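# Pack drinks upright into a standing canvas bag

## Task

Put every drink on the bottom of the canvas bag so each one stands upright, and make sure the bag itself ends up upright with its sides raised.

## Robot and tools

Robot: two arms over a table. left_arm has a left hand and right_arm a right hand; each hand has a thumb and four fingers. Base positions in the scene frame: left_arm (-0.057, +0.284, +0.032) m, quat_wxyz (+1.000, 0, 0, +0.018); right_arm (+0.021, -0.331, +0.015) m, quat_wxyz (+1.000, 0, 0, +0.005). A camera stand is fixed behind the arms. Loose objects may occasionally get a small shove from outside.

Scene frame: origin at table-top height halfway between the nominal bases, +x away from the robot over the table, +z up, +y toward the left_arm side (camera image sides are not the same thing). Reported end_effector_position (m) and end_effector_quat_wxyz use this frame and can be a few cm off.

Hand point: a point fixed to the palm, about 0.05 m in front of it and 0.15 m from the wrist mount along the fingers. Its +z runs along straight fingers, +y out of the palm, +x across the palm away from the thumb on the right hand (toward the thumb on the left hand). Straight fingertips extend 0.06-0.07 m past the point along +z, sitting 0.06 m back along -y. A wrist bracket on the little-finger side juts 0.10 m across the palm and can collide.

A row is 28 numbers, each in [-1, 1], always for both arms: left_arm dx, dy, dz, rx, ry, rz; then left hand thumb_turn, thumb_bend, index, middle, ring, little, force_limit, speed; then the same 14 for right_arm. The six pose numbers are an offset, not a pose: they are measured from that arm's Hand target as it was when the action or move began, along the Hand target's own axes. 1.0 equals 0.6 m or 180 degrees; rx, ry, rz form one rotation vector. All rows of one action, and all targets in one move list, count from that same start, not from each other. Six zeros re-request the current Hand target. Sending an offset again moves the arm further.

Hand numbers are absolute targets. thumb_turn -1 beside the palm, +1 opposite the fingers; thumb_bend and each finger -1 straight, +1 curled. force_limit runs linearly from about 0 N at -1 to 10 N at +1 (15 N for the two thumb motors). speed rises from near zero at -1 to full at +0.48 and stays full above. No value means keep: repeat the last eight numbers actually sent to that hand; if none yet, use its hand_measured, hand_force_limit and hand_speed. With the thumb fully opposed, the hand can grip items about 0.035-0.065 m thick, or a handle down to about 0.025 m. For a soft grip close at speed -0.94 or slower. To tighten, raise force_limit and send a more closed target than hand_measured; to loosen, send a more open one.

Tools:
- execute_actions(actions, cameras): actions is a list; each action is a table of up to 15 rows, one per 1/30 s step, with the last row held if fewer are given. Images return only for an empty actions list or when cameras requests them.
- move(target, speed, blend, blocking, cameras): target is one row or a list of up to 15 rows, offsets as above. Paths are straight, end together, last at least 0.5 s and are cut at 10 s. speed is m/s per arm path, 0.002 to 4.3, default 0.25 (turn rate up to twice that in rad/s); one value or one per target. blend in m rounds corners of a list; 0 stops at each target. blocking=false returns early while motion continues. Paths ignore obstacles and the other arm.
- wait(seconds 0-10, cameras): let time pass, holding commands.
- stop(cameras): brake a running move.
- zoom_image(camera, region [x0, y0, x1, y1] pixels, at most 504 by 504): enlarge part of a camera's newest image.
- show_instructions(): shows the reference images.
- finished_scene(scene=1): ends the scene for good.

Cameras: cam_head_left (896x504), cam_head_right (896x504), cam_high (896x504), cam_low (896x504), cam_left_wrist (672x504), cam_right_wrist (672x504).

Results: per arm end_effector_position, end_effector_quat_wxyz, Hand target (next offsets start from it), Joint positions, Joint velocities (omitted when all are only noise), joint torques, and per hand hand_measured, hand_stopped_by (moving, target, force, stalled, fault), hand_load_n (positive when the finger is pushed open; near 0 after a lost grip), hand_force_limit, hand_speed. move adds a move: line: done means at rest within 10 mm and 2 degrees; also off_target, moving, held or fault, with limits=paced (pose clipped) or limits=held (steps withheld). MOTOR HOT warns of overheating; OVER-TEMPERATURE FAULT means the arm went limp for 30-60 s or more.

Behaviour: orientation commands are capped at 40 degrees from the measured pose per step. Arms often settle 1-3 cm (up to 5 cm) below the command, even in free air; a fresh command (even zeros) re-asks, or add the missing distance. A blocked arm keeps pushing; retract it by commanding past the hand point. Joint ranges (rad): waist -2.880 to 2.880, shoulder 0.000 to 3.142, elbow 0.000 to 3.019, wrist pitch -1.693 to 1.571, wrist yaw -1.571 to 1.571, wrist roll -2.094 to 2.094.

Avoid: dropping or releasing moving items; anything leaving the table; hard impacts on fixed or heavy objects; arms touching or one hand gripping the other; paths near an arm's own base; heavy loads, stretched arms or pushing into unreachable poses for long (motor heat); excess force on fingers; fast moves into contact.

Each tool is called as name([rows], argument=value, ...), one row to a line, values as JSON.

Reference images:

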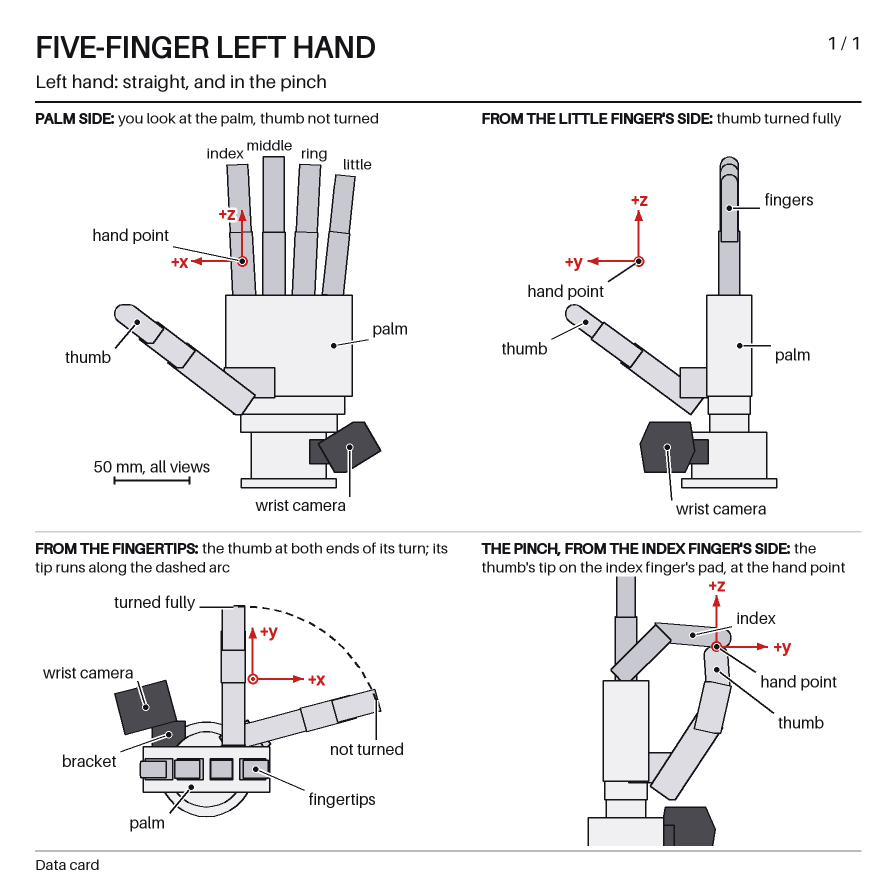

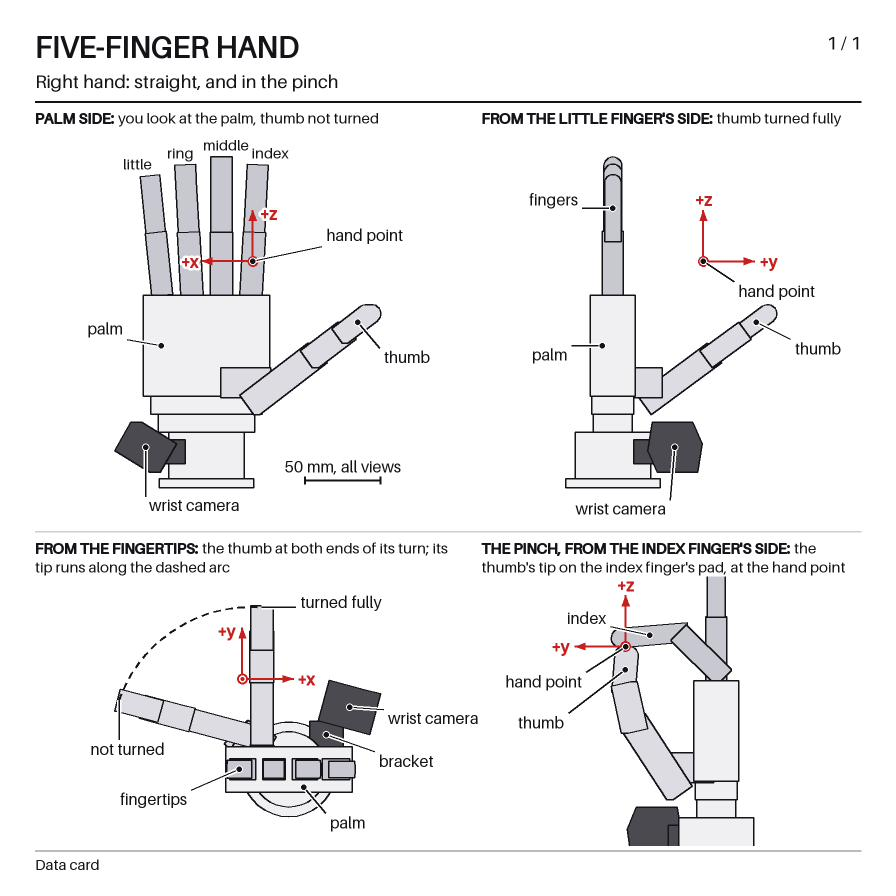

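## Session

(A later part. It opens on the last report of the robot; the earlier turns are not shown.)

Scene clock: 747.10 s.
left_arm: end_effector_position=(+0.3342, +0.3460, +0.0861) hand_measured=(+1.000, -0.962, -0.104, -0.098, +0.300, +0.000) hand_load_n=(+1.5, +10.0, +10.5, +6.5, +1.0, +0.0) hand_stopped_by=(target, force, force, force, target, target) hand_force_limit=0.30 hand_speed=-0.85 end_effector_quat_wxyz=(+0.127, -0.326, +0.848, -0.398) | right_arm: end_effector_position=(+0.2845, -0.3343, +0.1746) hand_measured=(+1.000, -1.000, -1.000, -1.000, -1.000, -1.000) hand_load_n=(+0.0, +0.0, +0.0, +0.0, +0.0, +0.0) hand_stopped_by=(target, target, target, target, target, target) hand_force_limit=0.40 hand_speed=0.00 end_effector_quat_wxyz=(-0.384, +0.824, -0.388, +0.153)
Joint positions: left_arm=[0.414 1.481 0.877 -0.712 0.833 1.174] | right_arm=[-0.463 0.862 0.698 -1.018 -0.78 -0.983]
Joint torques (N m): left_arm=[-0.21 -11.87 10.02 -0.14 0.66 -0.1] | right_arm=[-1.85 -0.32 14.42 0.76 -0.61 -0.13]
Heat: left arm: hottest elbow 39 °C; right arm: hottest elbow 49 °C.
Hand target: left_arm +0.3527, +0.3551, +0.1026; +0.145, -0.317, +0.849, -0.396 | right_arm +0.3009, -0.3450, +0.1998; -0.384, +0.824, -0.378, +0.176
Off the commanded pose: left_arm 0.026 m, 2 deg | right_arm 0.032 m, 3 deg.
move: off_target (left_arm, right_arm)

move(target=[0,-0.2553,-0.2143,0,0,0,1,0.53,0.28,0.35,0.3,0,0.3,-0.85,0,0,0,0,0,0,1,-1,-1,-1,-1,-1,0.4,0], speed=0.1, cameras=["cam_left_wrist","cam_low","cam_high"])

zoom_image(camera="cam_low", region=[560, 20, 760, 220])

Scene clock: 750.30 s.
left_arm: end_effector_position=(+0.3421, +0.3503, +0.2767) hand_measured=(+1.000, -0.960, -0.104, -0.098, +0.300, +0.000) hand_load_n=(+0.0, +0.0, +0.0, +0.0, +0.0, +0.0) hand_stopped_by=(target, force, force, force, target, target) hand_force_limit=0.30 hand_speed=-0.85 end_effector_quat_wxyz=(+0.121, -0.329, +0.848, -0.397) | right_arm: end_effector_position=(+0.2845, -0.3343, +0.1746) hand_measured=(+1.000, -1.000, -1.000, -1.000, -1.000, -1.000) hand_load_n=(+0.0, +0.0, +0.0, +0.0, +0.0, -0.5) hand_stopped_by=(target, target, target, target, target, target) hand_force_limit=0.40 hand_speed=0.00 end_effector_quat_wxyz=(-0.384, +0.824, -0.388, +0.153)
Joint positions: left_arm=[0.414 1.339 1.269 -1.259 0.83 1.174] | right_arm=[-0.463 0.862 0.698 -1.018 -0.78 -0.983]
Joint torques (N m): left_arm=[-0.26 -11.75 11.81 -0.14 0.77 -0.11] | right_arm=[-1.9 -0.32 14.42 0.76 -0.62 -0.13]
Heat: left arm: hottest elbow 39 °C; right arm: hottest elbow 50 °C.
Hand target: left_arm +0.3536, +0.3554, +0.3026; +0.146, -0.317, +0.850, -0.396 | right_arm +0.3009, -0.3450, +0.1998; -0.384, +0.824, -0.378, +0.176
Off the commanded pose: left_arm 0.029 m, 3 deg | right_arm 0.032 m, 3 deg.
move: off_target (left_arm, right_arm)
Images, in order (width x height): cam_high 896x504, cam_low 896x504, cam_left_wrist 672x504.

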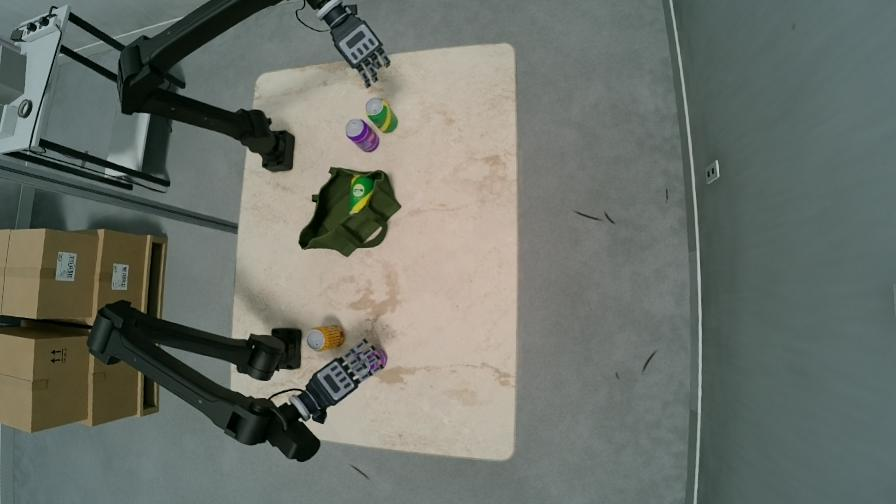

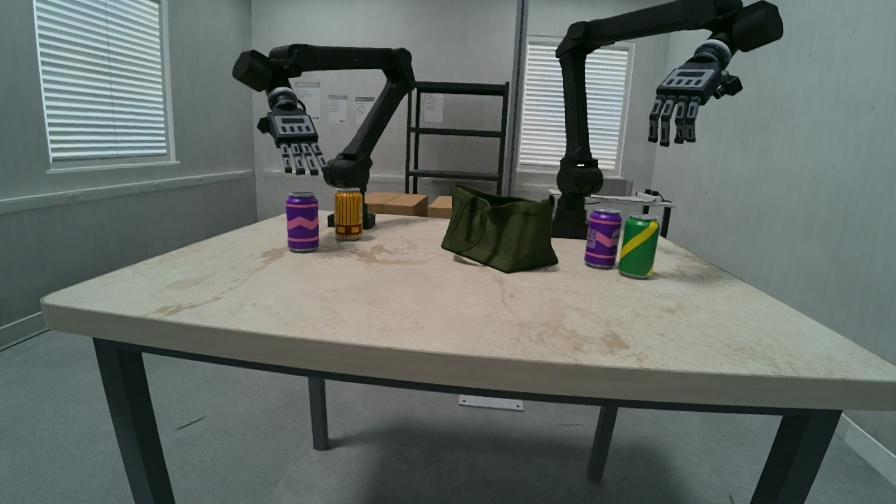

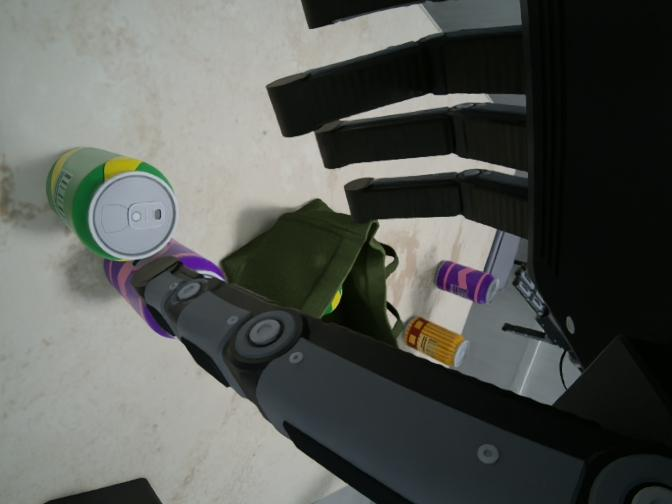

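Scaled by 2.520 from the camera's 896x504 image, which has a finer 1280x720 frame.

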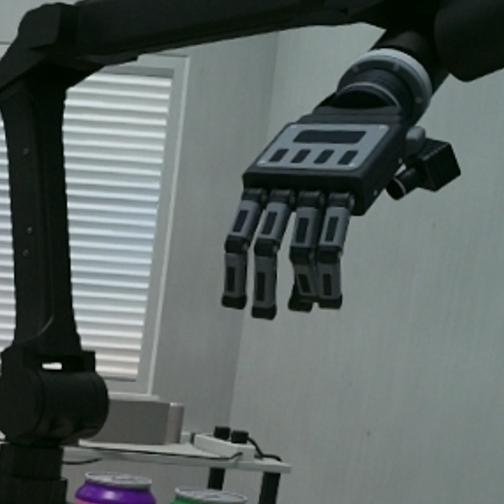

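zoom_image(camera="cam_high", region=[330, 80, 420, 170])

Scaled by 5.600 from the camera's 896x504 image, which has a finer 1280x720 frame.

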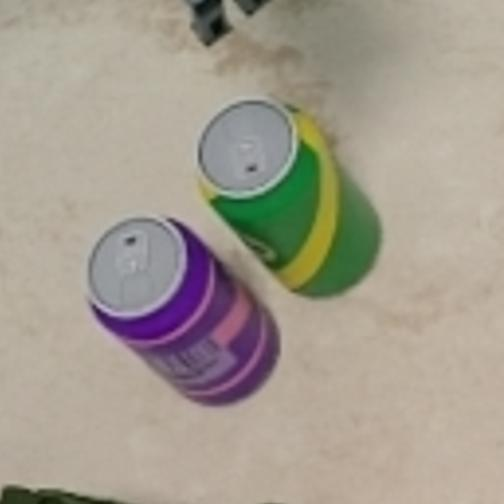

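move([
  [0.0482,0.1493,0.0881,0,0,0,1,-1,-1,-1,-1,-1,0.4,0,0,0,0,0,0,0,1,-1,-1,-1,-1,-1,0.4,0],
  [0.0482,0.281,0.1987,0,0,0,1,-1,-1,-1,-1,-1,0.4,0,0,0,0,0,0,0,1,-1,-1,-1,-1,-1,0.4,0],
], speed=[0.15,0.1], cameras=["cam_left_wrist","cam_high"])

zoom_image(camera="cam_high", region=[330, 80, 420, 170])

Scene clock: 755.47 s.
left_arm: end_effector_position=(+0.3175, +0.3448, +0.0994) hand_measured=(+1.000, -1.000, -1.000, -1.000, -1.000, -1.000) hand_load_n=(+0.0, +0.0, +0.0, +0.0, +0.0, +0.0) hand_stopped_by=(target, target, target, target, target, target) hand_force_limit=0.40 hand_speed=0.00 end_effector_quat_wxyz=(+0.138, -0.320, +0.849, -0.396) | right_arm: end_effector_position=(+0.2845, -0.3343, +0.1746) hand_measured=(+1.000, -1.000, -1.000, -1.000, -1.000, -1.000) hand_load_n=(+0.0, +0.0, +0.0, +0.0, +0.0, +0.0) hand_stopped_by=(target, target, target, target, target, target) hand_force_limit=0.40 hand_speed=0.00 end_effector_quat_wxyz=(-0.384, +0.824, -0.388, +0.153)
Joint positions: left_arm=[0.43 1.407 0.841 -0.744 0.836 1.201] | right_arm=[-0.463 0.862 0.698 -1.018 -0.78 -0.983]
Joint torques (N m): left_arm=[0.5 -10.17 6.71 0.88 0.82 0] | right_arm=[-1.85 -0.26 14.43 0.76 -0.62 -0.13]
Heat: left arm: hottest elbow 39 °C; right arm: hottest elbow 50 °C.
Hand target: left_arm +0.3197, +0.3492, +0.0969; +0.146, -0.317, +0.849, -0.396 | right_arm +0.3009, -0.3450, +0.1998; -0.384, +0.824, -0.378, +0.176
Off the commanded pose: left_arm 0.006 m, 1 deg | right_arm 0.032 m, 3 deg.
move: off_target (right_arm)
Images, in order (width x height): cam_high 896x504, cam_left_wrist 672x504.

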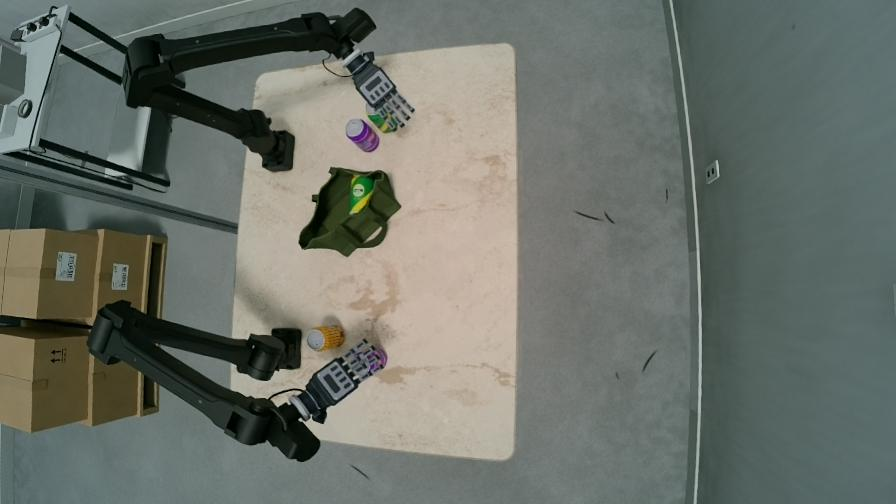

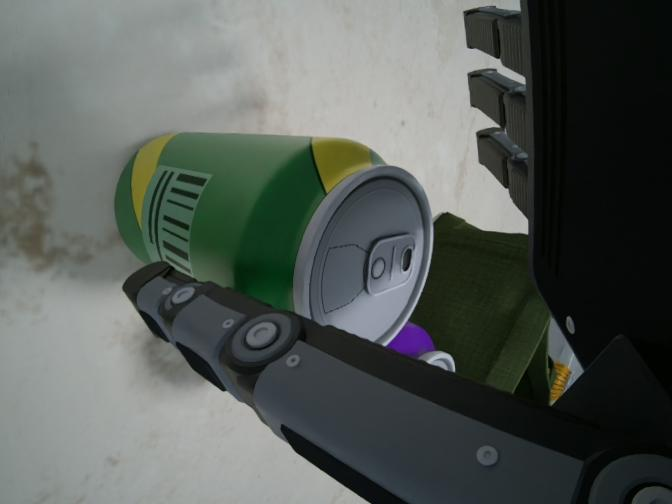

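Scaled by 5.600 from the camera's 896x504 image, which has a finer 1280x720 frame.

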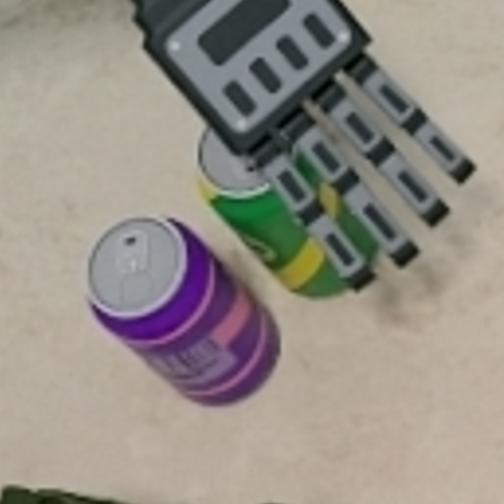

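move(target=[0,0.0268,0.0225,0,0,0,1,-1,-1,-1,-1,-1,0.4,0,0,0,0,0,0,0,1,-1,-1,-1,-1,-1,0.4,0], speed=0.08)

move(target=[-0.011,-0.0237,-0.0133,0,0,0,1,-1,-1,-1,-1,-1,0.4,0,0,0,0,0,0,0,1,-1,-1,-1,-1,-1,0.4,0], speed=0.04)

Scene clock: 757.03 s.
left_arm: end_effector_position=(+0.3179, +0.3450, +0.0791) hand_measured=(+1.000, -1.000, -1.000, -1.000, -1.000, -1.000) hand_load_n=(+0.0, +0.0, -0.5, +0.0, +0.0, +0.0) hand_stopped_by=(target, target, target, target, target, target) hand_force_limit=0.40 hand_speed=0.00 end_effector_quat_wxyz=(+0.139, -0.319, +0.849, -0.396) | right_arm: end_effector_position=(+0.2845, -0.3343, +0.1746) hand_measured=(+1.000, -1.000, -1.000, -1.000, -1.000, -1.000) hand_load_n=(+0.0, +0.0, -0.5, +0.5, +0.0, +0.0) hand_stopped_by=(target, target, target, target, target, target) hand_force_limit=0.40 hand_speed=0.00 end_effector_quat_wxyz=(-0.384, +0.824, -0.388, +0.153)
Joint positions: left_arm=[0.43 1.442 0.813 -0.678 0.836 1.201] | right_arm=[-0.463 0.862 0.698 -1.018 -0.78 -0.983]
Joint torques (N m): left_arm=[0.5 -10.29 6.42 1.01 0.81 0.01] | right_arm=[-1.79 -0.32 14.43 0.75 -0.62 -0.13]
Heat: left arm: hottest elbow 39 °C; right arm: hottest elbow 50 °C.
Hand target: left_arm +0.3196, +0.3492, +0.0759; +0.146, -0.317, +0.849, -0.396 | right_arm +0.3009, -0.3450, +0.1998; -0.384, +0.824, -0.378, +0.176
Off the commanded pose: left_arm 0.006 m, 1 deg | right_arm 0.032 m, 3 deg.
move: off_target (right_arm)

Scene clock: 757.97 s.
left_arm: end_effector_position=(+0.3136, +0.3428, +0.0789) hand_measured=(+1.000, -1.000, -1.000, -1.000, -1.000, -1.000) hand_load_n=(+0.0, +0.0, +0.0, +0.0, +0.0, +0.0) hand_stopped_by=(target, target, target, target, target, target) hand_force_limit=0.40 hand_speed=0.00 end_effector_quat_wxyz=(+0.130, -0.323, +0.849, -0.397) | right_arm: end_effector_position=(+0.2845, -0.3343, +0.1746) hand_measured=(+1.000, -1.000, -1.000, -1.000, -1.000, -1.000) hand_load_n=(+0.0, +0.0, +0.0, +0.0, +0.0, +0.0) hand_stopped_by=(target, target, target, target, target, target) hand_force_limit=0.40 hand_speed=0.00 end_effector_quat_wxyz=(-0.384, +0.824, -0.388, +0.153)
Joint positions: left_arm=[0.43 1.442 0.813 -0.698 0.836 1.201] | right_arm=[-0.463 0.862 0.698 -1.018 -0.78 -0.983]
Joint torques (N m): left_arm=[0.26 -11.22 9.03 -0.24 0.77 -0.07] | right_arm=[-1.85 -0.32 14.43 0.75 -0.62 -0.13]
Heat: left arm: hottest elbow 39 °C; right arm: hottest elbow 50 °C.
Hand target: left_arm +0.3266, +0.3512, +0.0919; +0.145, -0.317, +0.849, -0.396 | right_arm +0.3009, -0.3450, +0.1998; -0.384, +0.824, -0.378, +0.176
Off the commanded pose: left_arm 0.020 m, 2 deg | right_arm 0.032 m, 3 deg.
move: off_target (left_arm, right_arm)

move(target=[-0.0125,0,0,0,0,0,1,-1,-1,-1,-1,-1,0.4,0,0,0,0,0,0,0,1,-1,-1,-1,-1,-1,0.4,0], speed=0.04)

Scene clock: 759.57 s.
left_arm: end_effector_position=(+0.3145, +0.3435, +0.0798) hand_measured=(+1.000, -1.000, -1.000, -1.000, -1.000, -1.000) hand_load_n=(+0.0, +0.0, +0.0, +0.0, +0.0, +0.0) hand_stopped_by=(target, target, target, target, target, target) hand_force_limit=0.40 hand_speed=0.00 end_effector_quat_wxyz=(+0.129, -0.324, +0.849, -0.397) | right_arm: end_effector_position=(+0.2845, -0.3343, +0.1746) hand_measured=(+1.000, -1.000, -1.000, -1.000, -1.000, -1.000) hand_load_n=(+0.0, +0.0, +0.0, +0.0, +0.0, +0.0) hand_stopped_by=(target, target, target, target, target, target) hand_force_limit=0.40 hand_speed=0.00 end_effector_quat_wxyz=(-0.384, +0.824, -0.388, +0.153)
Joint positions: left_arm=[0.431 1.445 0.819 -0.705 0.836 1.201] | right_arm=[-0.463 0.862 0.698 -1.018 -0.78 -0.983]
Joint torques (N m): left_arm=[0.5 -9.99 9.98 -0.09 0.82 0.01] | right_arm=[-1.85 -0.26 14.43 0.73 -0.61 -0.13]
Heat: left arm: hottest elbow 39 °C; right arm: hottest elbow 50 °C.
Hand target: left_arm +0.3323, +0.3560, +0.0920; +0.145, -0.317, +0.849, -0.396 | right_arm +0.3009, -0.3450, +0.1998; -0.384, +0.824, -0.378, +0.176
Off the commanded pose: left_arm 0.025 m, 2 deg | right_arm 0.032 m, 3 deg.
move: off_target (left_arm, right_arm)

move(target=[0,0,0,0,0,0,1,-1,0.25,0.25,0.3,0,-0.3,-0.8,0,0,0,0,0,0,1,-1,-1,-1,-1,-1,0.4,0], speed=0.04)

move(target=[0,0,0,0,0,0,1,0.5,0.25,0.25,0.3,0,0.1,-0.85,0,0,0,0,0,0,1,-1,-1,-1,-1,-1,0.4,0], speed=0.04)

move(target=[0,0,0,0,0,0,1,0.53,0.28,0.35,0.3,0,0.3,-0.85,0,0,0,0,0,0,1,-1,-1,-1,-1,-1,0.4,0], speed=0.04, cameras=["cam_left_wrist"])

Scene clock: 762.83 s.
left_arm: end_effector_position=(+0.3150, +0.3432, +0.0801) hand_measured=(+1.000, -1.000, -0.116, -0.098, +0.300, +0.000) hand_load_n=(+1.5, +1.0, +4.0, +6.0, +1.0, +0.5) hand_stopped_by=(target, target, force, force, target, target) hand_force_limit=-0.30 hand_speed=-0.80 end_effector_quat_wxyz=(+0.129, -0.324, +0.848, -0.399) | right_arm: end_effector_position=(+0.2845, -0.3343, +0.1746) hand_measured=(+1.000, -1.000, -1.000, -1.000, -1.000, -1.000) hand_load_n=(+0.0, +0.0, +0.0, +0.0, +0.0, +0.0) hand_stopped_by=(target, target, target, target, target, target) hand_force_limit=0.40 hand_speed=0.00 end_effector_quat_wxyz=(-0.384, +0.824, -0.388, +0.153)
Joint positions: left_arm=[0.432 1.447 0.82 -0.705 0.84 1.201] | right_arm=[-0.463 0.862 0.698 -1.018 -0.78 -0.983]
Joint torques (N m): left_arm=[0.5 -10.17 9.89 -0.2 0.63 0.01] | right_arm=[-1.85 -0.32 14.45 0.76 -0.61 -0.13]
Heat: left arm: hottest elbow 40 °C; right arm: hottest elbow 50 °C.
Hand target: left_arm +0.3323, +0.3561, +0.0919; +0.145, -0.317, +0.849, -0.396 | right_arm +0.3009, -0.3450, +0.1998; -0.384, +0.824, -0.378, +0.176
Off the commanded pose: left_arm 0.025 m, 2 deg | right_arm 0.032 m, 3 deg.
move: off_target (left_arm, right_arm)

Scene clock: 763.33 s.
left_arm: end_effector_position=(+0.3150, +0.3432, +0.0801) hand_measured=(+1.000, -0.964, -0.116, -0.100, +0.300, +0.000) hand_load_n=(+1.5, +8.0, +7.0, +8.0, +1.0, +0.0) hand_stopped_by=(target, force, force, force, target, target) hand_force_limit=0.10 hand_speed=-0.85 end_effector_quat_wxyz=(+0.129, -0.324, +0.848, -0.399) | right_arm: end_effector_position=(+0.2845, -0.3343, +0.1746) hand_measured=(+1.000, -1.000, -1.000, -1.000, -1.000, -1.000) hand_load_n=(+0.0, +0.5, +0.0, +0.0, +0.0, -0.5) hand_stopped_by=(target, target, target, target, target, target) hand_force_limit=0.40 hand_speed=0.00 end_effector_quat_wxyz=(-0.384, +0.824, -0.388, +0.153)
Joint positions: left_arm=[0.432 1.447 0.82 -0.705 0.84 1.201] | right_arm=[-0.463 0.862 0.698 -1.018 -0.78 -0.983]
Joint torques (N m): left_arm=[0.44 -10.11 9.91 -0.21 0.63 0] | right_arm=[-1.85 -0.32 14.45 0.75 -0.62 -0.13]
Heat: left arm: hottest elbow 40 °C; right arm: hottest elbow 50 °C.
Hand target: left_arm +0.3323, +0.3561, +0.0918; +0.145, -0.317, +0.850, -0.396 | right_arm +0.3009, -0.3450, +0.1998; -0.384, +0.824, -0.378, +0.176
Off the commanded pose: left_arm 0.025 m, 2 deg | right_arm 0.032 m, 3 deg.
move: off_target (left_arm, right_arm)

Scene clock: 763.83 s.
left_arm: end_effector_position=(+0.3155, +0.3434, +0.0806) hand_measured=(+1.000, -0.940, -0.116, -0.100, +0.300, +0.000) hand_load_n=(+1.5, +9.0, +9.0, +8.5, +0.5, +0.0) hand_stopped_by=(target, force, force, force, target, target) hand_force_limit=0.30 hand_speed=-0.85 end_effector_quat_wxyz=(+0.129, -0.324, +0.848, -0.399) | right_arm: end_effector_position=(+0.2845, -0.3343, +0.1746) hand_measured=(+1.000, -1.000, -1.000, -1.000, -1.000, -1.000) hand_load_n=(+0.0, +0.0, -0.5, +0.0, +0.0, +0.0) hand_stopped_by=(target, target, target, target, target, target) hand_force_limit=0.40 hand_speed=0.00 end_effector_quat_wxyz=(-0.384, +0.824, -0.388, +0.153)
Joint positions: left_arm=[0.432 1.447 0.821 -0.705 0.841 1.201] | right_arm=[-0.463 0.862 0.698 -1.018 -0.78 -0.983]
Joint torques (N m): left_arm=[0.44 -10.17 9.83 -0.21 0.6 0.01] | right_arm=[-1.96 -0.26 14.43 0.75 -0.62 -0.13]
Heat: left arm: hottest elbow 39 °C; right arm: hottest elbow 50 °C.
Hand target: left_arm +0.3323, +0.3561, +0.0919; +0.145, -0.317, +0.849, -0.396 | right_arm +0.3009, -0.3450, +0.1998; -0.384, +0.824, -0.378, +0.176
Off the commanded pose: left_arm 0.024 m, 2 deg | right_arm 0.032 m, 3 deg.
move: off_target (left_arm, right_arm)
Images, in order (width x height): cam_left_wrist 672x504.

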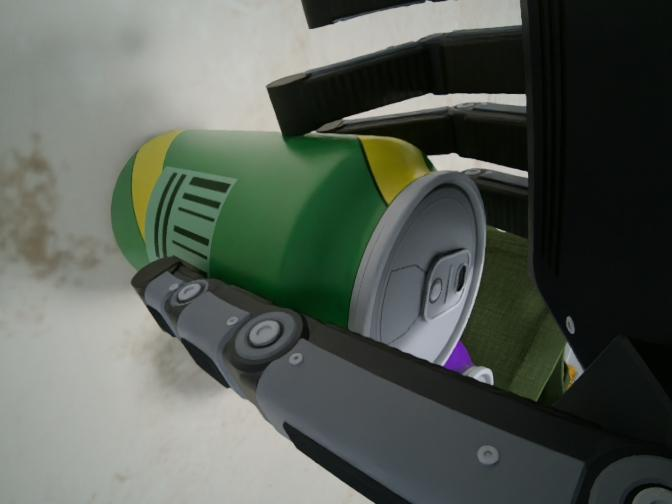

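move(target=[-0.005,-0.0851,-0.0714,0,0,0,1,0.53,0.28,0.35,0.3,0,0.3,-0.85,0,0,0,0,0,0,1,-1,-1,-1,-1,-1,0.4,0], speed=0.06, cameras=["cam_left_wrist","cam_low"])

Scene clock: 765.83 s.
left_arm: end_effector_position=(+0.3170, +0.3455, +0.1352) hand_measured=(+1.000, -0.938, -0.116, -0.098, +0.300, +0.000) hand_load_n=(+0.0, +0.0, +0.0, +0.5, +0.0, +0.0) hand_stopped_by=(target, force, force, force, target, target) hand_force_limit=0.30 hand_speed=-0.85 end_effector_quat_wxyz=(+0.118, -0.328, +0.849, -0.398) | right_arm: end_effector_position=(+0.2845, -0.3343, +0.1746) hand_measured=(+1.000, -1.000, -1.000, -1.000, -1.000, -1.000) hand_load_n=(-0.5, +0.0, +0.0, +0.0, +0.0, +0.0) hand_stopped_by=(target, target, target, target, target, target) hand_force_limit=0.40 hand_speed=0.00 end_effector_quat_wxyz=(-0.384, +0.824, -0.388, +0.153)
Joint positions: left_arm=[0.432 1.384 0.927 -0.902 0.837 1.208] | right_arm=[-0.463 0.862 0.698 -1.018 -0.78 -0.983]
Joint torques (N m): left_arm=[0.5 -11.75 10.77 -0.16 0.8 -0.04] | right_arm=[-1.9 -0.26 14.43 0.75 -0.62 -0.13]
Heat: left arm: hottest elbow 39 °C; right arm: hottest elbow 50 °C.
Hand target: left_arm +0.3348, +0.3580, +0.1585; +0.145, -0.317, +0.850, -0.396 | right_arm +0.3009, -0.3450, +0.1998; -0.384, +0.824, -0.378, +0.176
Off the commanded pose: left_arm 0.032 m, 3 deg | right_arm 0.032 m, 3 deg.
move: off_target (left_arm, right_arm)
Images, in order (width x height): cam_low 896x504, cam_left_wrist 672x504.

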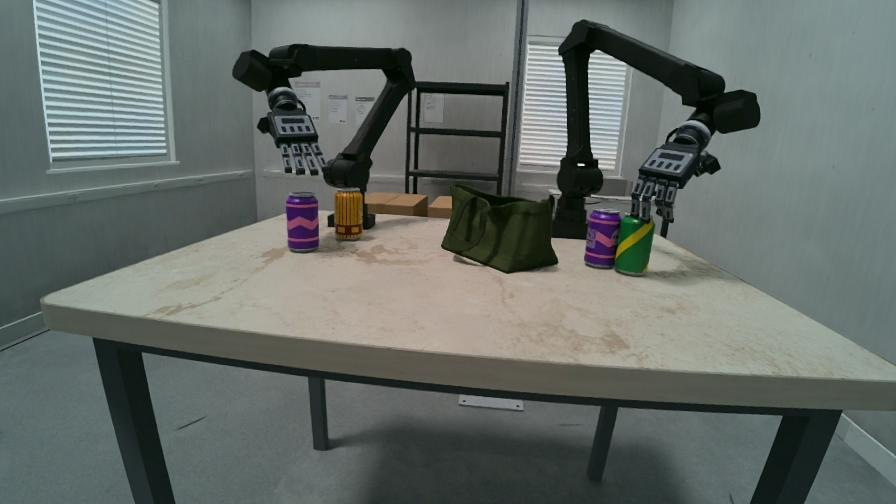

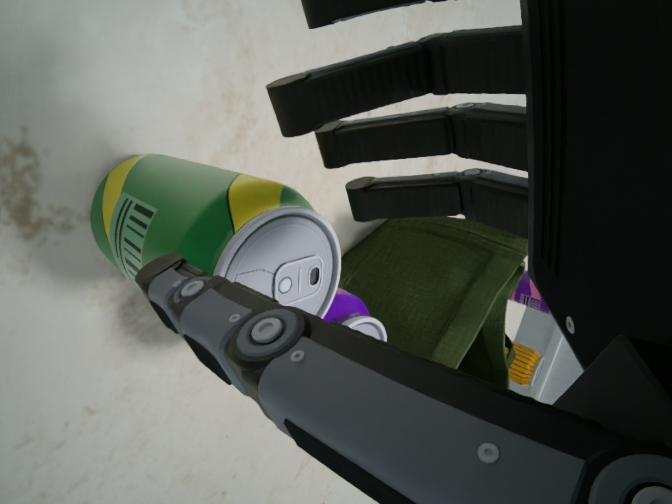

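wait(seconds=0.1, cameras=["cam_high","cam_low"])

zoom_image(camera="cam_high", region=[330, 80, 420, 170])

zoom_image(camera="cam_low", region=[560, 150, 720, 300])

Scene clock: 768.23 s.
left_arm: end_effector_position=(+0.3172, +0.3455, +0.1354) hand_measured=(+1.000, -0.938, -0.116, -0.098, +0.300, +0.000) hand_load_n=(+0.0, +0.0, -0.5, +0.0, +0.0, +0.0) hand_stopped_by=(target, force, force, force, target, target) hand_force_limit=0.30 hand_speed=-0.85 end_effector_quat_wxyz=(+0.118, -0.328, +0.849, -0.398) | right_arm: end_effector_position=(+0.2845, -0.3343, +0.1746) hand_measured=(+1.000, -1.000, -1.000, -1.000, -1.000, -1.000) hand_load_n=(+0.0, +0.0, +0.0, +0.0, +0.0, +0.0) hand_stopped_by=(target, target, target, target, target, target) hand_force_limit=0.40 hand_speed=0.00 end_effector_quat_wxyz=(-0.384, +0.824, -0.388, +0.153)
Joint positions: left_arm=[0.432 1.384 0.927 -0.902 0.837 1.208] | right_arm=[-0.463 0.862 0.698 -1.018 -0.78 -0.983]
Joint torques (N m): left_arm=[0.5 -11.75 10.82 -0.24 0.8 -0.04] | right_arm=[-1.85 -0.26 14.42 0.75 -0.62 -0.13]
Heat: left arm: hottest elbow 40 °C; right arm: hottest elbow 50 °C.
Hand target: left_arm +0.3349, +0.3581, +0.1586; +0.146, -0.317, +0.850, -0.396 | right_arm +0.3009, -0.3450, +0.1998; -0.384, +0.824, -0.378, +0.176
Off the commanded pose: left_arm 0.032 m, 3 deg | right_arm 0.032 m, 3 deg.
wait: 0.10 s; at rest from the start
Images, in order (width x height): cam_high 896x504, cam_low 896x504.

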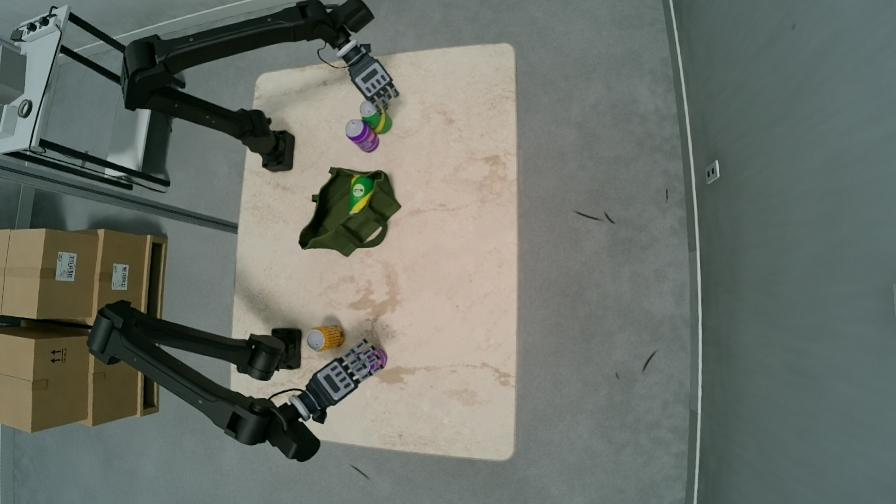

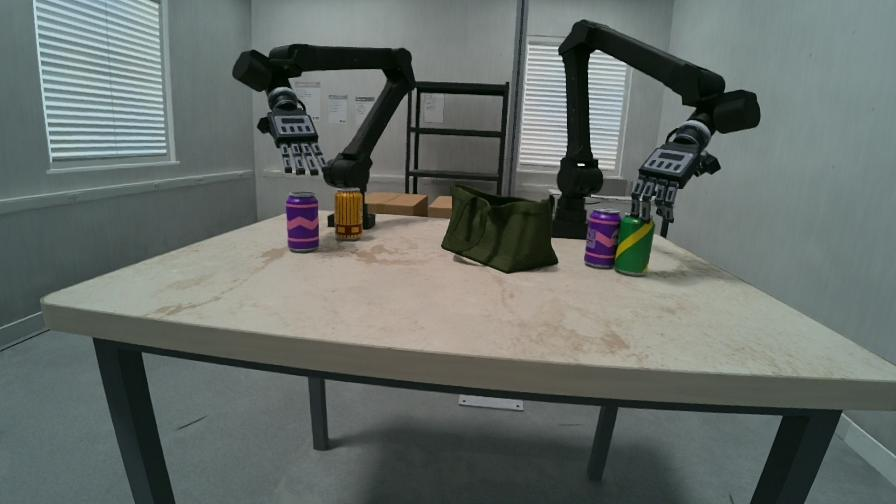

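Scaled by 5.600 from the camera's 896x504 image, which has a finer 1280x720 frame.

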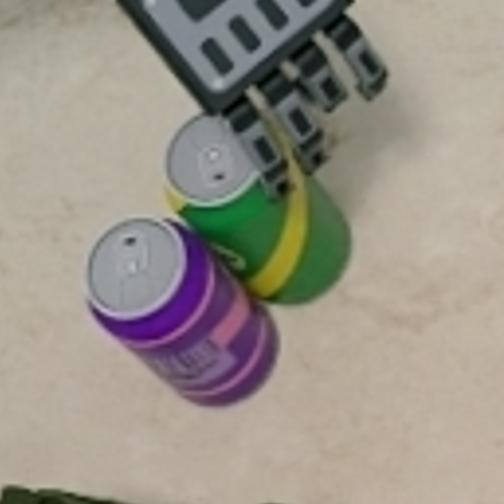

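Scaled by 3.150 from the camera's 896x504 image, which has a finer 1280x720 frame.

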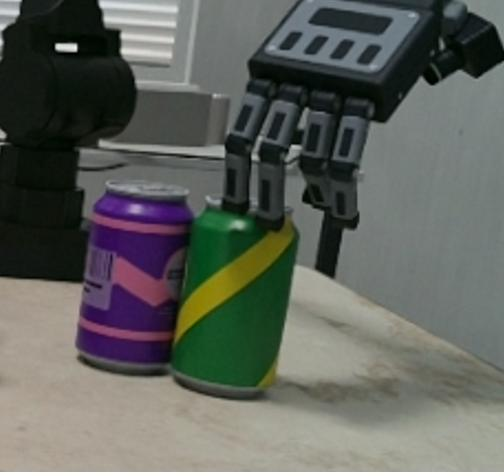

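move([
  [0.0471,-0.0286,-0.0473,0,0,0,1,-1,-1,-1,-1,-1,0.4,0,0,0,0,0,0,0,1,-1,-1,-1,-1,-1,0.4,0],
  [0.0471,0.1086,0.0678,0,0,0,1,-1,-1,-1,-1,-1,0.4,0,0,0,0,0,0,0,1,-1,-1,-1,-1,-1,0.4,0],
], speed=[0.1,0.1], cameras=["cam_left_wrist","cam_high"])

zoom_image(camera="cam_high", region=[330, 80, 420, 170])

Scene clock: 776.20 s.
left_arm: end_effector_position=(+0.3041, +0.3435, +0.0850) hand_measured=(+1.000, -1.000, -1.000, -1.000, -1.000, -1.000) hand_load_n=(+0.0, +0.0, +0.0, +0.0, +0.0, +0.0) hand_stopped_by=(target, target, target, target, target, target) hand_force_limit=0.40 hand_speed=0.00 end_effector_quat_wxyz=(+0.139, -0.320, +0.849, -0.396) | right_arm: end_effector_position=(+0.2845, -0.3343, +0.1746) hand_measured=(+1.000, -1.000, -1.000, -1.000, -1.000, -1.000) hand_load_n=(+0.0, +0.0, +0.0, +0.0, +0.0, -0.5) hand_stopped_by=(target, target, target, target, target, target) hand_force_limit=0.40 hand_speed=0.00 end_effector_quat_wxyz=(-0.384, +0.824, -0.388, +0.153)
Joint positions: left_arm=[0.444 1.402 0.791 -0.713 0.84 1.221] | right_arm=[-0.463 0.862 0.698 -1.018 -0.78 -0.983]
Joint torques (N m): left_arm=[0.5 -9.76 6.54 1.01 0.81 0] | right_arm=[-1.9 -0.26 14.43 0.75 -0.62 -0.13]
Heat: left arm: hottest elbow 39 °C; right arm: hottest elbow 50 °C.
Hand target: left_arm +0.3062, +0.3477, +0.0826; +0.146, -0.317, +0.849, -0.396 | right_arm +0.3009, -0.3450, +0.1998; -0.384, +0.824, -0.378, +0.176
Off the commanded pose: left_arm 0.005 m, 1 deg | right_arm 0.032 m, 3 deg.
move: off_target (right_arm)
Images, in order (width x height): cam_high 896x504, cam_left_wrist 672x504.

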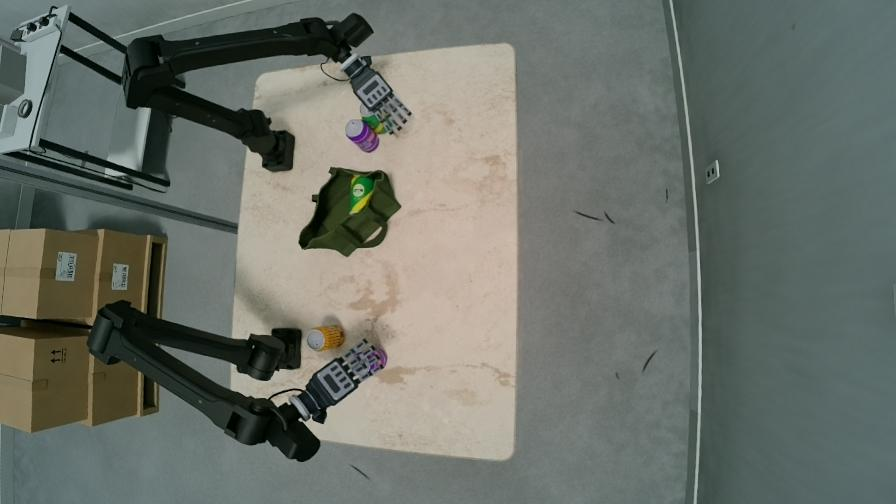

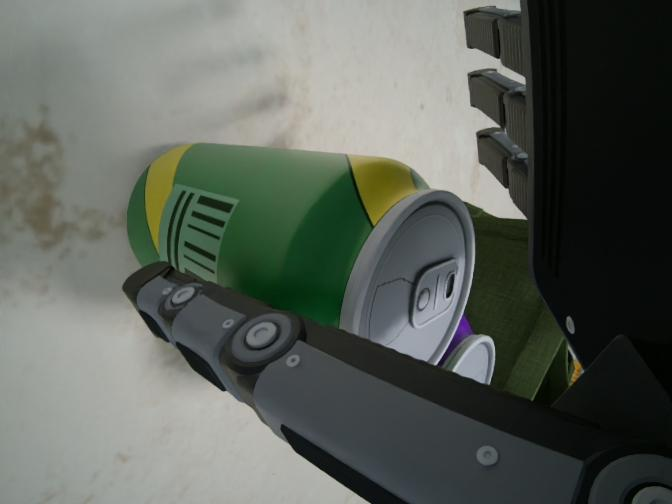

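Scaled by 5.600 from the camera's 896x504 image, which has a finer 1280x720 frame.

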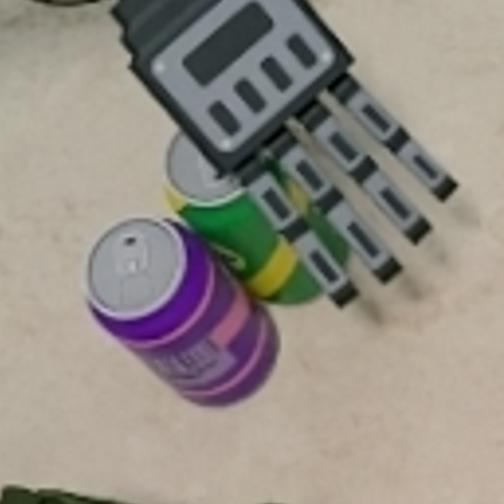

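move(target=[0,0.0255,0.0214,0,0,0,1,-1,-1,-1,-1,-1,0.4,0,0,0,0,0,0,0,1,-1,-1,-1,-1,-1,0.4,0], speed=0.08)

move(target=[-0.011,-0.0237,-0.0133,0,0,0,1,-1,-1,-1,-1,-1,0.4,0,0,0,0,0,0,0,1,-1,-1,-1,-1,-1,0.4,0], speed=0.04)

move(target=[-0.009,-0.0115,-0.0045,0,0,0,1,-1,-1,-1,-1,-1,0.4,0,0,0,0,0,0,0,1,-1,-1,-1,-1,-1,0.4,0], speed=0.04)

Scene clock: 777.73 s.
left_arm: end_effector_position=(+0.3051, +0.3435, +0.0669) hand_measured=(+1.000, -1.000, -1.000, -1.000, -1.000, -1.000) hand_load_n=(+0.0, +0.0, +0.0, +0.0, +0.0, +0.0) hand_stopped_by=(target, target, target, target, target, target) hand_force_limit=0.40 hand_speed=0.00 end_effector_quat_wxyz=(+0.140, -0.319, +0.849, -0.397) | right_arm: end_effector_position=(+0.2845, -0.3343, +0.1746) hand_measured=(+1.000, -1.000, -1.000, -1.000, -1.000, -1.000) hand_load_n=(+0.0, +0.0, +0.0, +0.0, +0.0, -0.5) hand_stopped_by=(target, target, target, target, target, target) hand_force_limit=0.40 hand_speed=0.00 end_effector_quat_wxyz=(-0.384, +0.824, -0.388, +0.153)
Joint positions: left_arm=[0.444 1.437 0.767 -0.65 0.842 1.221] | right_arm=[-0.463 0.862 0.698 -1.018 -0.78 -0.983]
Joint torques (N m): left_arm=[0.5 -9.7 6.17 0.98 0.7 0] | right_arm=[-1.9 -0.38 14.43 0.75 -0.61 -0.13]
Heat: left arm: hottest elbow 39 °C; right arm: hottest elbow 50 °C.
Hand target: left_arm +0.3061, +0.3476, +0.0626; +0.145, -0.317, +0.850, -0.396 | right_arm +0.3009, -0.3450, +0.1998; -0.384, +0.824, -0.378, +0.176
Off the commanded pose: left_arm 0.006 m, 1 deg | right_arm 0.032 m, 3 deg.
move: off_target (right_arm)

Scene clock: 778.67 s.
left_arm: end_effector_position=(+0.3014, +0.3414, +0.0669) hand_measured=(+1.000, -1.000, -1.000, -1.000, -1.000, -1.000) hand_load_n=(+0.0, +0.0, +0.0, +0.0, +0.0, +0.0) hand_stopped_by=(target, target, target, target, target, target) hand_force_limit=0.40 hand_speed=0.00 end_effector_quat_wxyz=(+0.133, -0.322, +0.848, -0.399) | right_arm: end_effector_position=(+0.2845, -0.3343, +0.1746) hand_measured=(+1.000, -1.000, -1.000, -1.000, -1.000, -1.000) hand_load_n=(+0.0, +0.0, +0.0, +0.0, -0.5, -0.5) hand_stopped_by=(target, target, target, target, target, target) hand_force_limit=0.40 hand_speed=0.00 end_effector_quat_wxyz=(-0.384, +0.824, -0.388, +0.153)
Joint positions: left_arm=[0.444 1.437 0.767 -0.668 0.843 1.221] | right_arm=[-0.463 0.862 0.698 -1.018 -0.78 -0.983]
Joint torques (N m): left_arm=[0.15 -10.87 8.7 -0.28 0.62 -0.08] | right_arm=[-1.9 -0.26 14.43 0.76 -0.61 -0.14]
Heat: left arm: hottest elbow 39 °C; right arm: hottest elbow 50 °C.
Hand target: left_arm +0.3131, +0.3497, +0.0786; +0.146, -0.317, +0.850, -0.396 | right_arm +0.3009, -0.3450, +0.1998; -0.384, +0.824, -0.378, +0.176
Off the commanded pose: left_arm 0.019 m, 2 deg | right_arm 0.032 m, 3 deg.
move: off_target (left_arm, right_arm)

Scene clock: 779.53 s.
left_arm: end_effector_position=(+0.3000, +0.3407, +0.0692) hand_measured=(+1.000, -1.000, -1.000, -1.000, -1.000, -1.000) hand_load_n=(+0.0, +0.0, +0.0, +0.0, +0.0, +0.0) hand_stopped_by=(target, target, target, target, target, target) hand_force_limit=0.40 hand_speed=0.00 end_effector_quat_wxyz=(+0.126, -0.325, +0.848, -0.399) | right_arm: end_effector_position=(+0.2845, -0.3343, +0.1746) hand_measured=(+1.000, -1.000, -1.000, -1.000, -1.000, -1.000) hand_load_n=(+0.5, +0.0, +0.0, +0.0, +0.0, +0.0) hand_stopped_by=(target, target, target, target, target, target) hand_force_limit=0.40 hand_speed=0.00 end_effector_quat_wxyz=(-0.384, +0.824, -0.388, +0.153)
Joint positions: left_arm=[0.444 1.437 0.775 -0.69 0.843 1.221] | right_arm=[-0.463 0.862 0.698 -1.018 -0.78 -0.983]
Joint torques (N m): left_arm=[-0.15 -10.93 9.74 -0.17 0.6 -0.12] | right_arm=[-1.9 -0.26 14.42 0.76 -0.62 -0.13]
Heat: left arm: hottest elbow 39 °C; right arm: hottest elbow 50 °C.
Hand target: left_arm +0.3187, +0.3514, +0.0856; +0.145, -0.317, +0.850, -0.396 | right_arm +0.3009, -0.3450, +0.1998; -0.384, +0.824, -0.378, +0.176
Off the commanded pose: left_arm 0.027 m, 2 deg | right_arm 0.032 m, 3 deg.
move: off_target (left_arm, right_arm)

move(target=[-0.0123,-0.0092,0,0,0,0,1,-1,-1,-1,-1,-1,0.4,0,0,0,0,0,0,0,1,-1,-1,-1,-1,-1,0.4,0], speed=0.04, cameras=["cam_left_wrist"])

Scene clock: 781.70 s.
left_arm: end_effector_position=(+0.3091, +0.3456, +0.0770) hand_measured=(+1.000, -1.000, -1.000, -1.000, -1.000, -1.000) hand_load_n=(+0.0, +0.0, +0.0, +0.0, +0.0, +0.0) hand_stopped_by=(target, target, target, target, target, target) hand_force_limit=0.40 hand_speed=0.00 end_effector_quat_wxyz=(+0.134, -0.321, +0.849, -0.398) | right_arm: end_effector_position=(+0.2845, -0.3343, +0.1746) hand_measured=(+1.000, -1.000, -1.000, -1.000, -1.000, -1.000) hand_load_n=(+0.0, +0.0, +0.0, +0.0, +0.0, -0.5) hand_stopped_by=(target, target, target, target, target, target) hand_force_limit=0.40 hand_speed=0.00 end_effector_quat_wxyz=(-0.384, +0.824, -0.388, +0.153)
Joint positions: left_arm=[0.444 1.437 0.801 -0.698 0.842 1.221] | right_arm=[-0.463 0.862 0.698 -1.018 -0.78 -0.983]
Joint torques (N m): left_arm=[-0.44 -10.05 9.87 -0.34 0.6 -0.19] | right_arm=[-1.85 -0.32 14.42 0.76 -0.61 -0.13]
Heat: left arm: hottest elbow 39 °C; right arm: hottest elbow 50 °C.
Hand target: left_arm +0.3268, +0.3536, +0.0899; +0.146, -0.317, +0.850, -0.396 | right_arm +0.3009, -0.3450, +0.1998; -0.384, +0.824, -0.378, +0.176
Off the commanded pose: left_arm 0.023 m, 1 deg | right_arm 0.032 m, 3 deg.
move: off_target (left_arm, right_arm)
Images, in order (width x height): cam_left_wrist 672x504.

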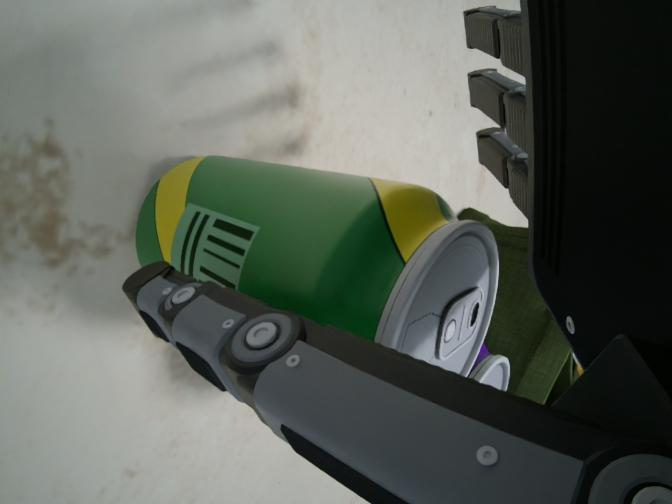

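wait(seconds=0.1, cameras=["cam_high"])

zoom_image(camera="cam_high", region=[340, 90, 410, 160])

Scene clock: 783.00 s.
left_arm: end_effector_position=(+0.3091, +0.3456, +0.0770) hand_measured=(+1.000, -1.000, -1.000, -1.000, -1.000, -1.000) hand_load_n=(+0.0, +0.0, -0.5, +0.0, -0.5, +0.0) hand_stopped_by=(target, target, target, target, target, target) hand_force_limit=0.40 hand_speed=0.00 end_effector_quat_wxyz=(+0.134, -0.321, +0.849, -0.398) | right_arm: end_effector_position=(+0.2845, -0.3343, +0.1746) hand_measured=(+1.000, -1.000, -1.000, -1.000, -1.000, -1.000) hand_load_n=(+0.0, -0.5, +0.0, +0.0, +0.0, +0.0) hand_stopped_by=(target, target, target, target, target, target) hand_force_limit=0.40 hand_speed=0.00 end_effector_quat_wxyz=(-0.384, +0.824, -0.388, +0.153)
Joint positions: left_arm=[0.444 1.437 0.801 -0.698 0.842 1.221] | right_arm=[-0.463 0.862 0.698 -1.018 -0.78 -0.983]
Joint torques (N m): left_arm=[-0.44 -10.11 9.88 -0.2 0.6 -0.19] | right_arm=[-1.85 -0.26 14.43 0.75 -0.62 -0.13]
Heat: left arm: hottest elbow 39 °C; right arm: hottest elbow 50 °C.
Hand target: left_arm +0.3268, +0.3536, +0.0899; +0.146, -0.317, +0.850, -0.396 | right_arm +0.3009, -0.3450, +0.1998; -0.384, +0.824, -0.378, +0.176
Off the commanded pose: left_arm 0.023 m, 1 deg | right_arm 0.032 m, 3 deg.
wait: 0.10 s; at rest from the start
Images, in order (width x height): cam_high 896x504.

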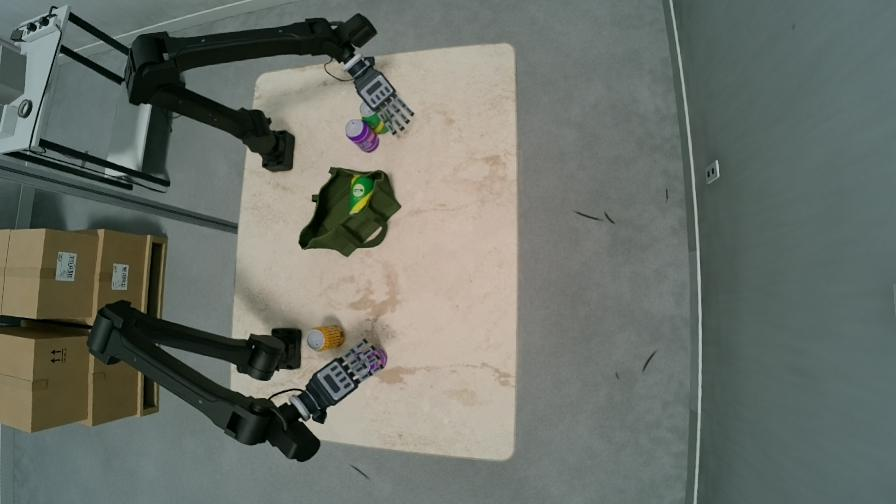

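Scaled by 7.200 from the camera's 896x504 image, which has a finer 1280x720 frame.

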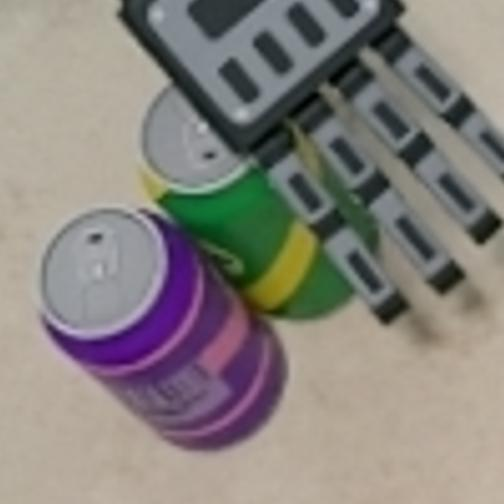

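move(target=[0.0373,0.0597,0.0272,0,0,0,1,-1,-1,-1,-1,-1,0.4,0,0,0,0,0,0,0,1,-1,-1,-1,-1,-1,0.4,0], speed=0.06)

move(target=[-0.0207,-0.06,-0.04,0,0,0,1,-1,-1,-1,-1,-1,0.4,0,0,0,0,0,0,0,1,-1,-1,-1,-1,-1,0.4,0], speed=0.04, cameras=["cam_left_wrist"])

Scene clock: 785.53 s.
left_arm: end_effector_position=(+0.3091, +0.3437, +0.0650) hand_measured=(+1.000, -1.000, -1.000, -1.000, -1.000, -1.000) hand_load_n=(+0.0, +0.0, +0.0, +0.0, +0.0, -0.5) hand_stopped_by=(target, target, target, target, target, target) hand_force_limit=0.40 hand_speed=0.00 end_effector_quat_wxyz=(+0.149, -0.313, +0.847, -0.403) | right_arm: end_effector_position=(+0.2845, -0.3343, +0.1746) hand_measured=(+1.000, -1.000, -1.000, -1.000, -1.000, -1.000) hand_load_n=(+0.0, +0.0, +0.0, +0.0, +0.0, +0.0) hand_stopped_by=(target, target, target, target, target, target) hand_force_limit=0.40 hand_speed=0.00 end_effector_quat_wxyz=(-0.384, +0.824, -0.388, +0.153)
Joint positions: left_arm=[0.446 1.443 0.761 -0.62 0.857 1.221] | right_arm=[-0.463 0.862 0.698 -1.018 -0.78 -0.983]
Joint torques (N m): left_arm=[0.44 -9.17 5.09 1.17 0.08 0.04] | right_arm=[-1.9 -0.26 14.43 0.77 -0.61 -0.13]
Heat: left arm: hottest elbow 39 °C; right arm: hottest elbow 50 °C.
Hand target: left_arm +0.3028, +0.3470, +0.0520; +0.146, -0.317, +0.850, -0.396 | right_arm +0.3009, -0.3450, +0.1998; -0.384, +0.824, -0.378, +0.176
Off the commanded pose: left_arm 0.015 m, 1 deg | right_arm 0.032 m, 3 deg.
move: off_target (left_arm, right_arm)

Scene clock: 787.20 s.
left_arm: end_effector_position=(+0.2967, +0.3396, +0.0762) hand_measured=(+1.000, -1.000, -1.000, -1.000, -1.000, -1.000) hand_load_n=(+0.0, +0.0, +0.0, +0.0, +0.0, +0.0) hand_stopped_by=(target, target, target, target, target, target) hand_force_limit=0.40 hand_speed=0.00 end_effector_quat_wxyz=(+0.121, -0.328, +0.847, -0.400) | right_arm: end_effector_position=(+0.2845, -0.3343, +0.1746) hand_measured=(+1.000, -1.000, -1.000, -1.000, -1.000, -1.000) hand_load_n=(+0.0, +0.0, +0.0, +0.0, +0.0, +0.0) hand_stopped_by=(target, target, target, target, target, target) hand_force_limit=0.40 hand_speed=0.00 end_effector_quat_wxyz=(-0.384, +0.824, -0.388, +0.153)
Joint positions: left_arm=[0.446 1.421 0.781 -0.723 0.844 1.221] | right_arm=[-0.463 0.862 0.698 -1.018 -0.78 -0.983]
Joint torques (N m): left_arm=[0.15 -11.46 9.78 -0.06 0.61 -0.06] | right_arm=[-1.9 -0.32 14.42 0.75 -0.61 -0.13]
Heat: left arm: hottest elbow 39 °C; right arm: hottest elbow 50 °C.
Hand target: left_arm +0.3154, +0.3515, +0.0950; +0.146, -0.317, +0.849, -0.396 | right_arm +0.3009, -0.3450, +0.1998; -0.384, +0.824, -0.378, +0.176
Off the commanded pose: left_arm 0.029 m, 3 deg | right_arm 0.032 m, 3 deg.
move: off_target (left_arm, right_arm)
Images, in order (width x height): cam_left_wrist 672x504.

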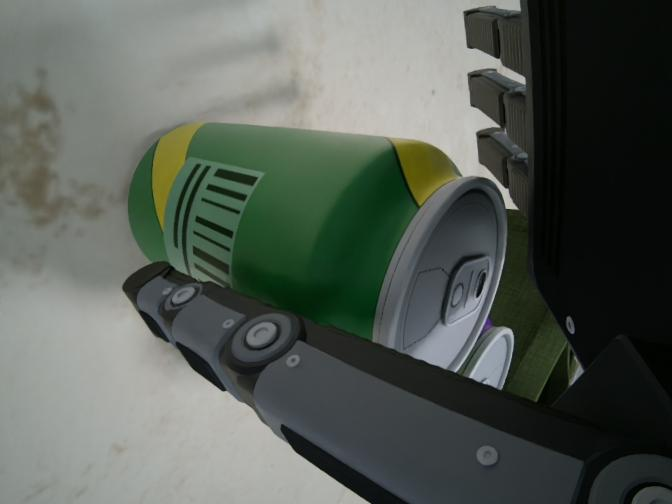

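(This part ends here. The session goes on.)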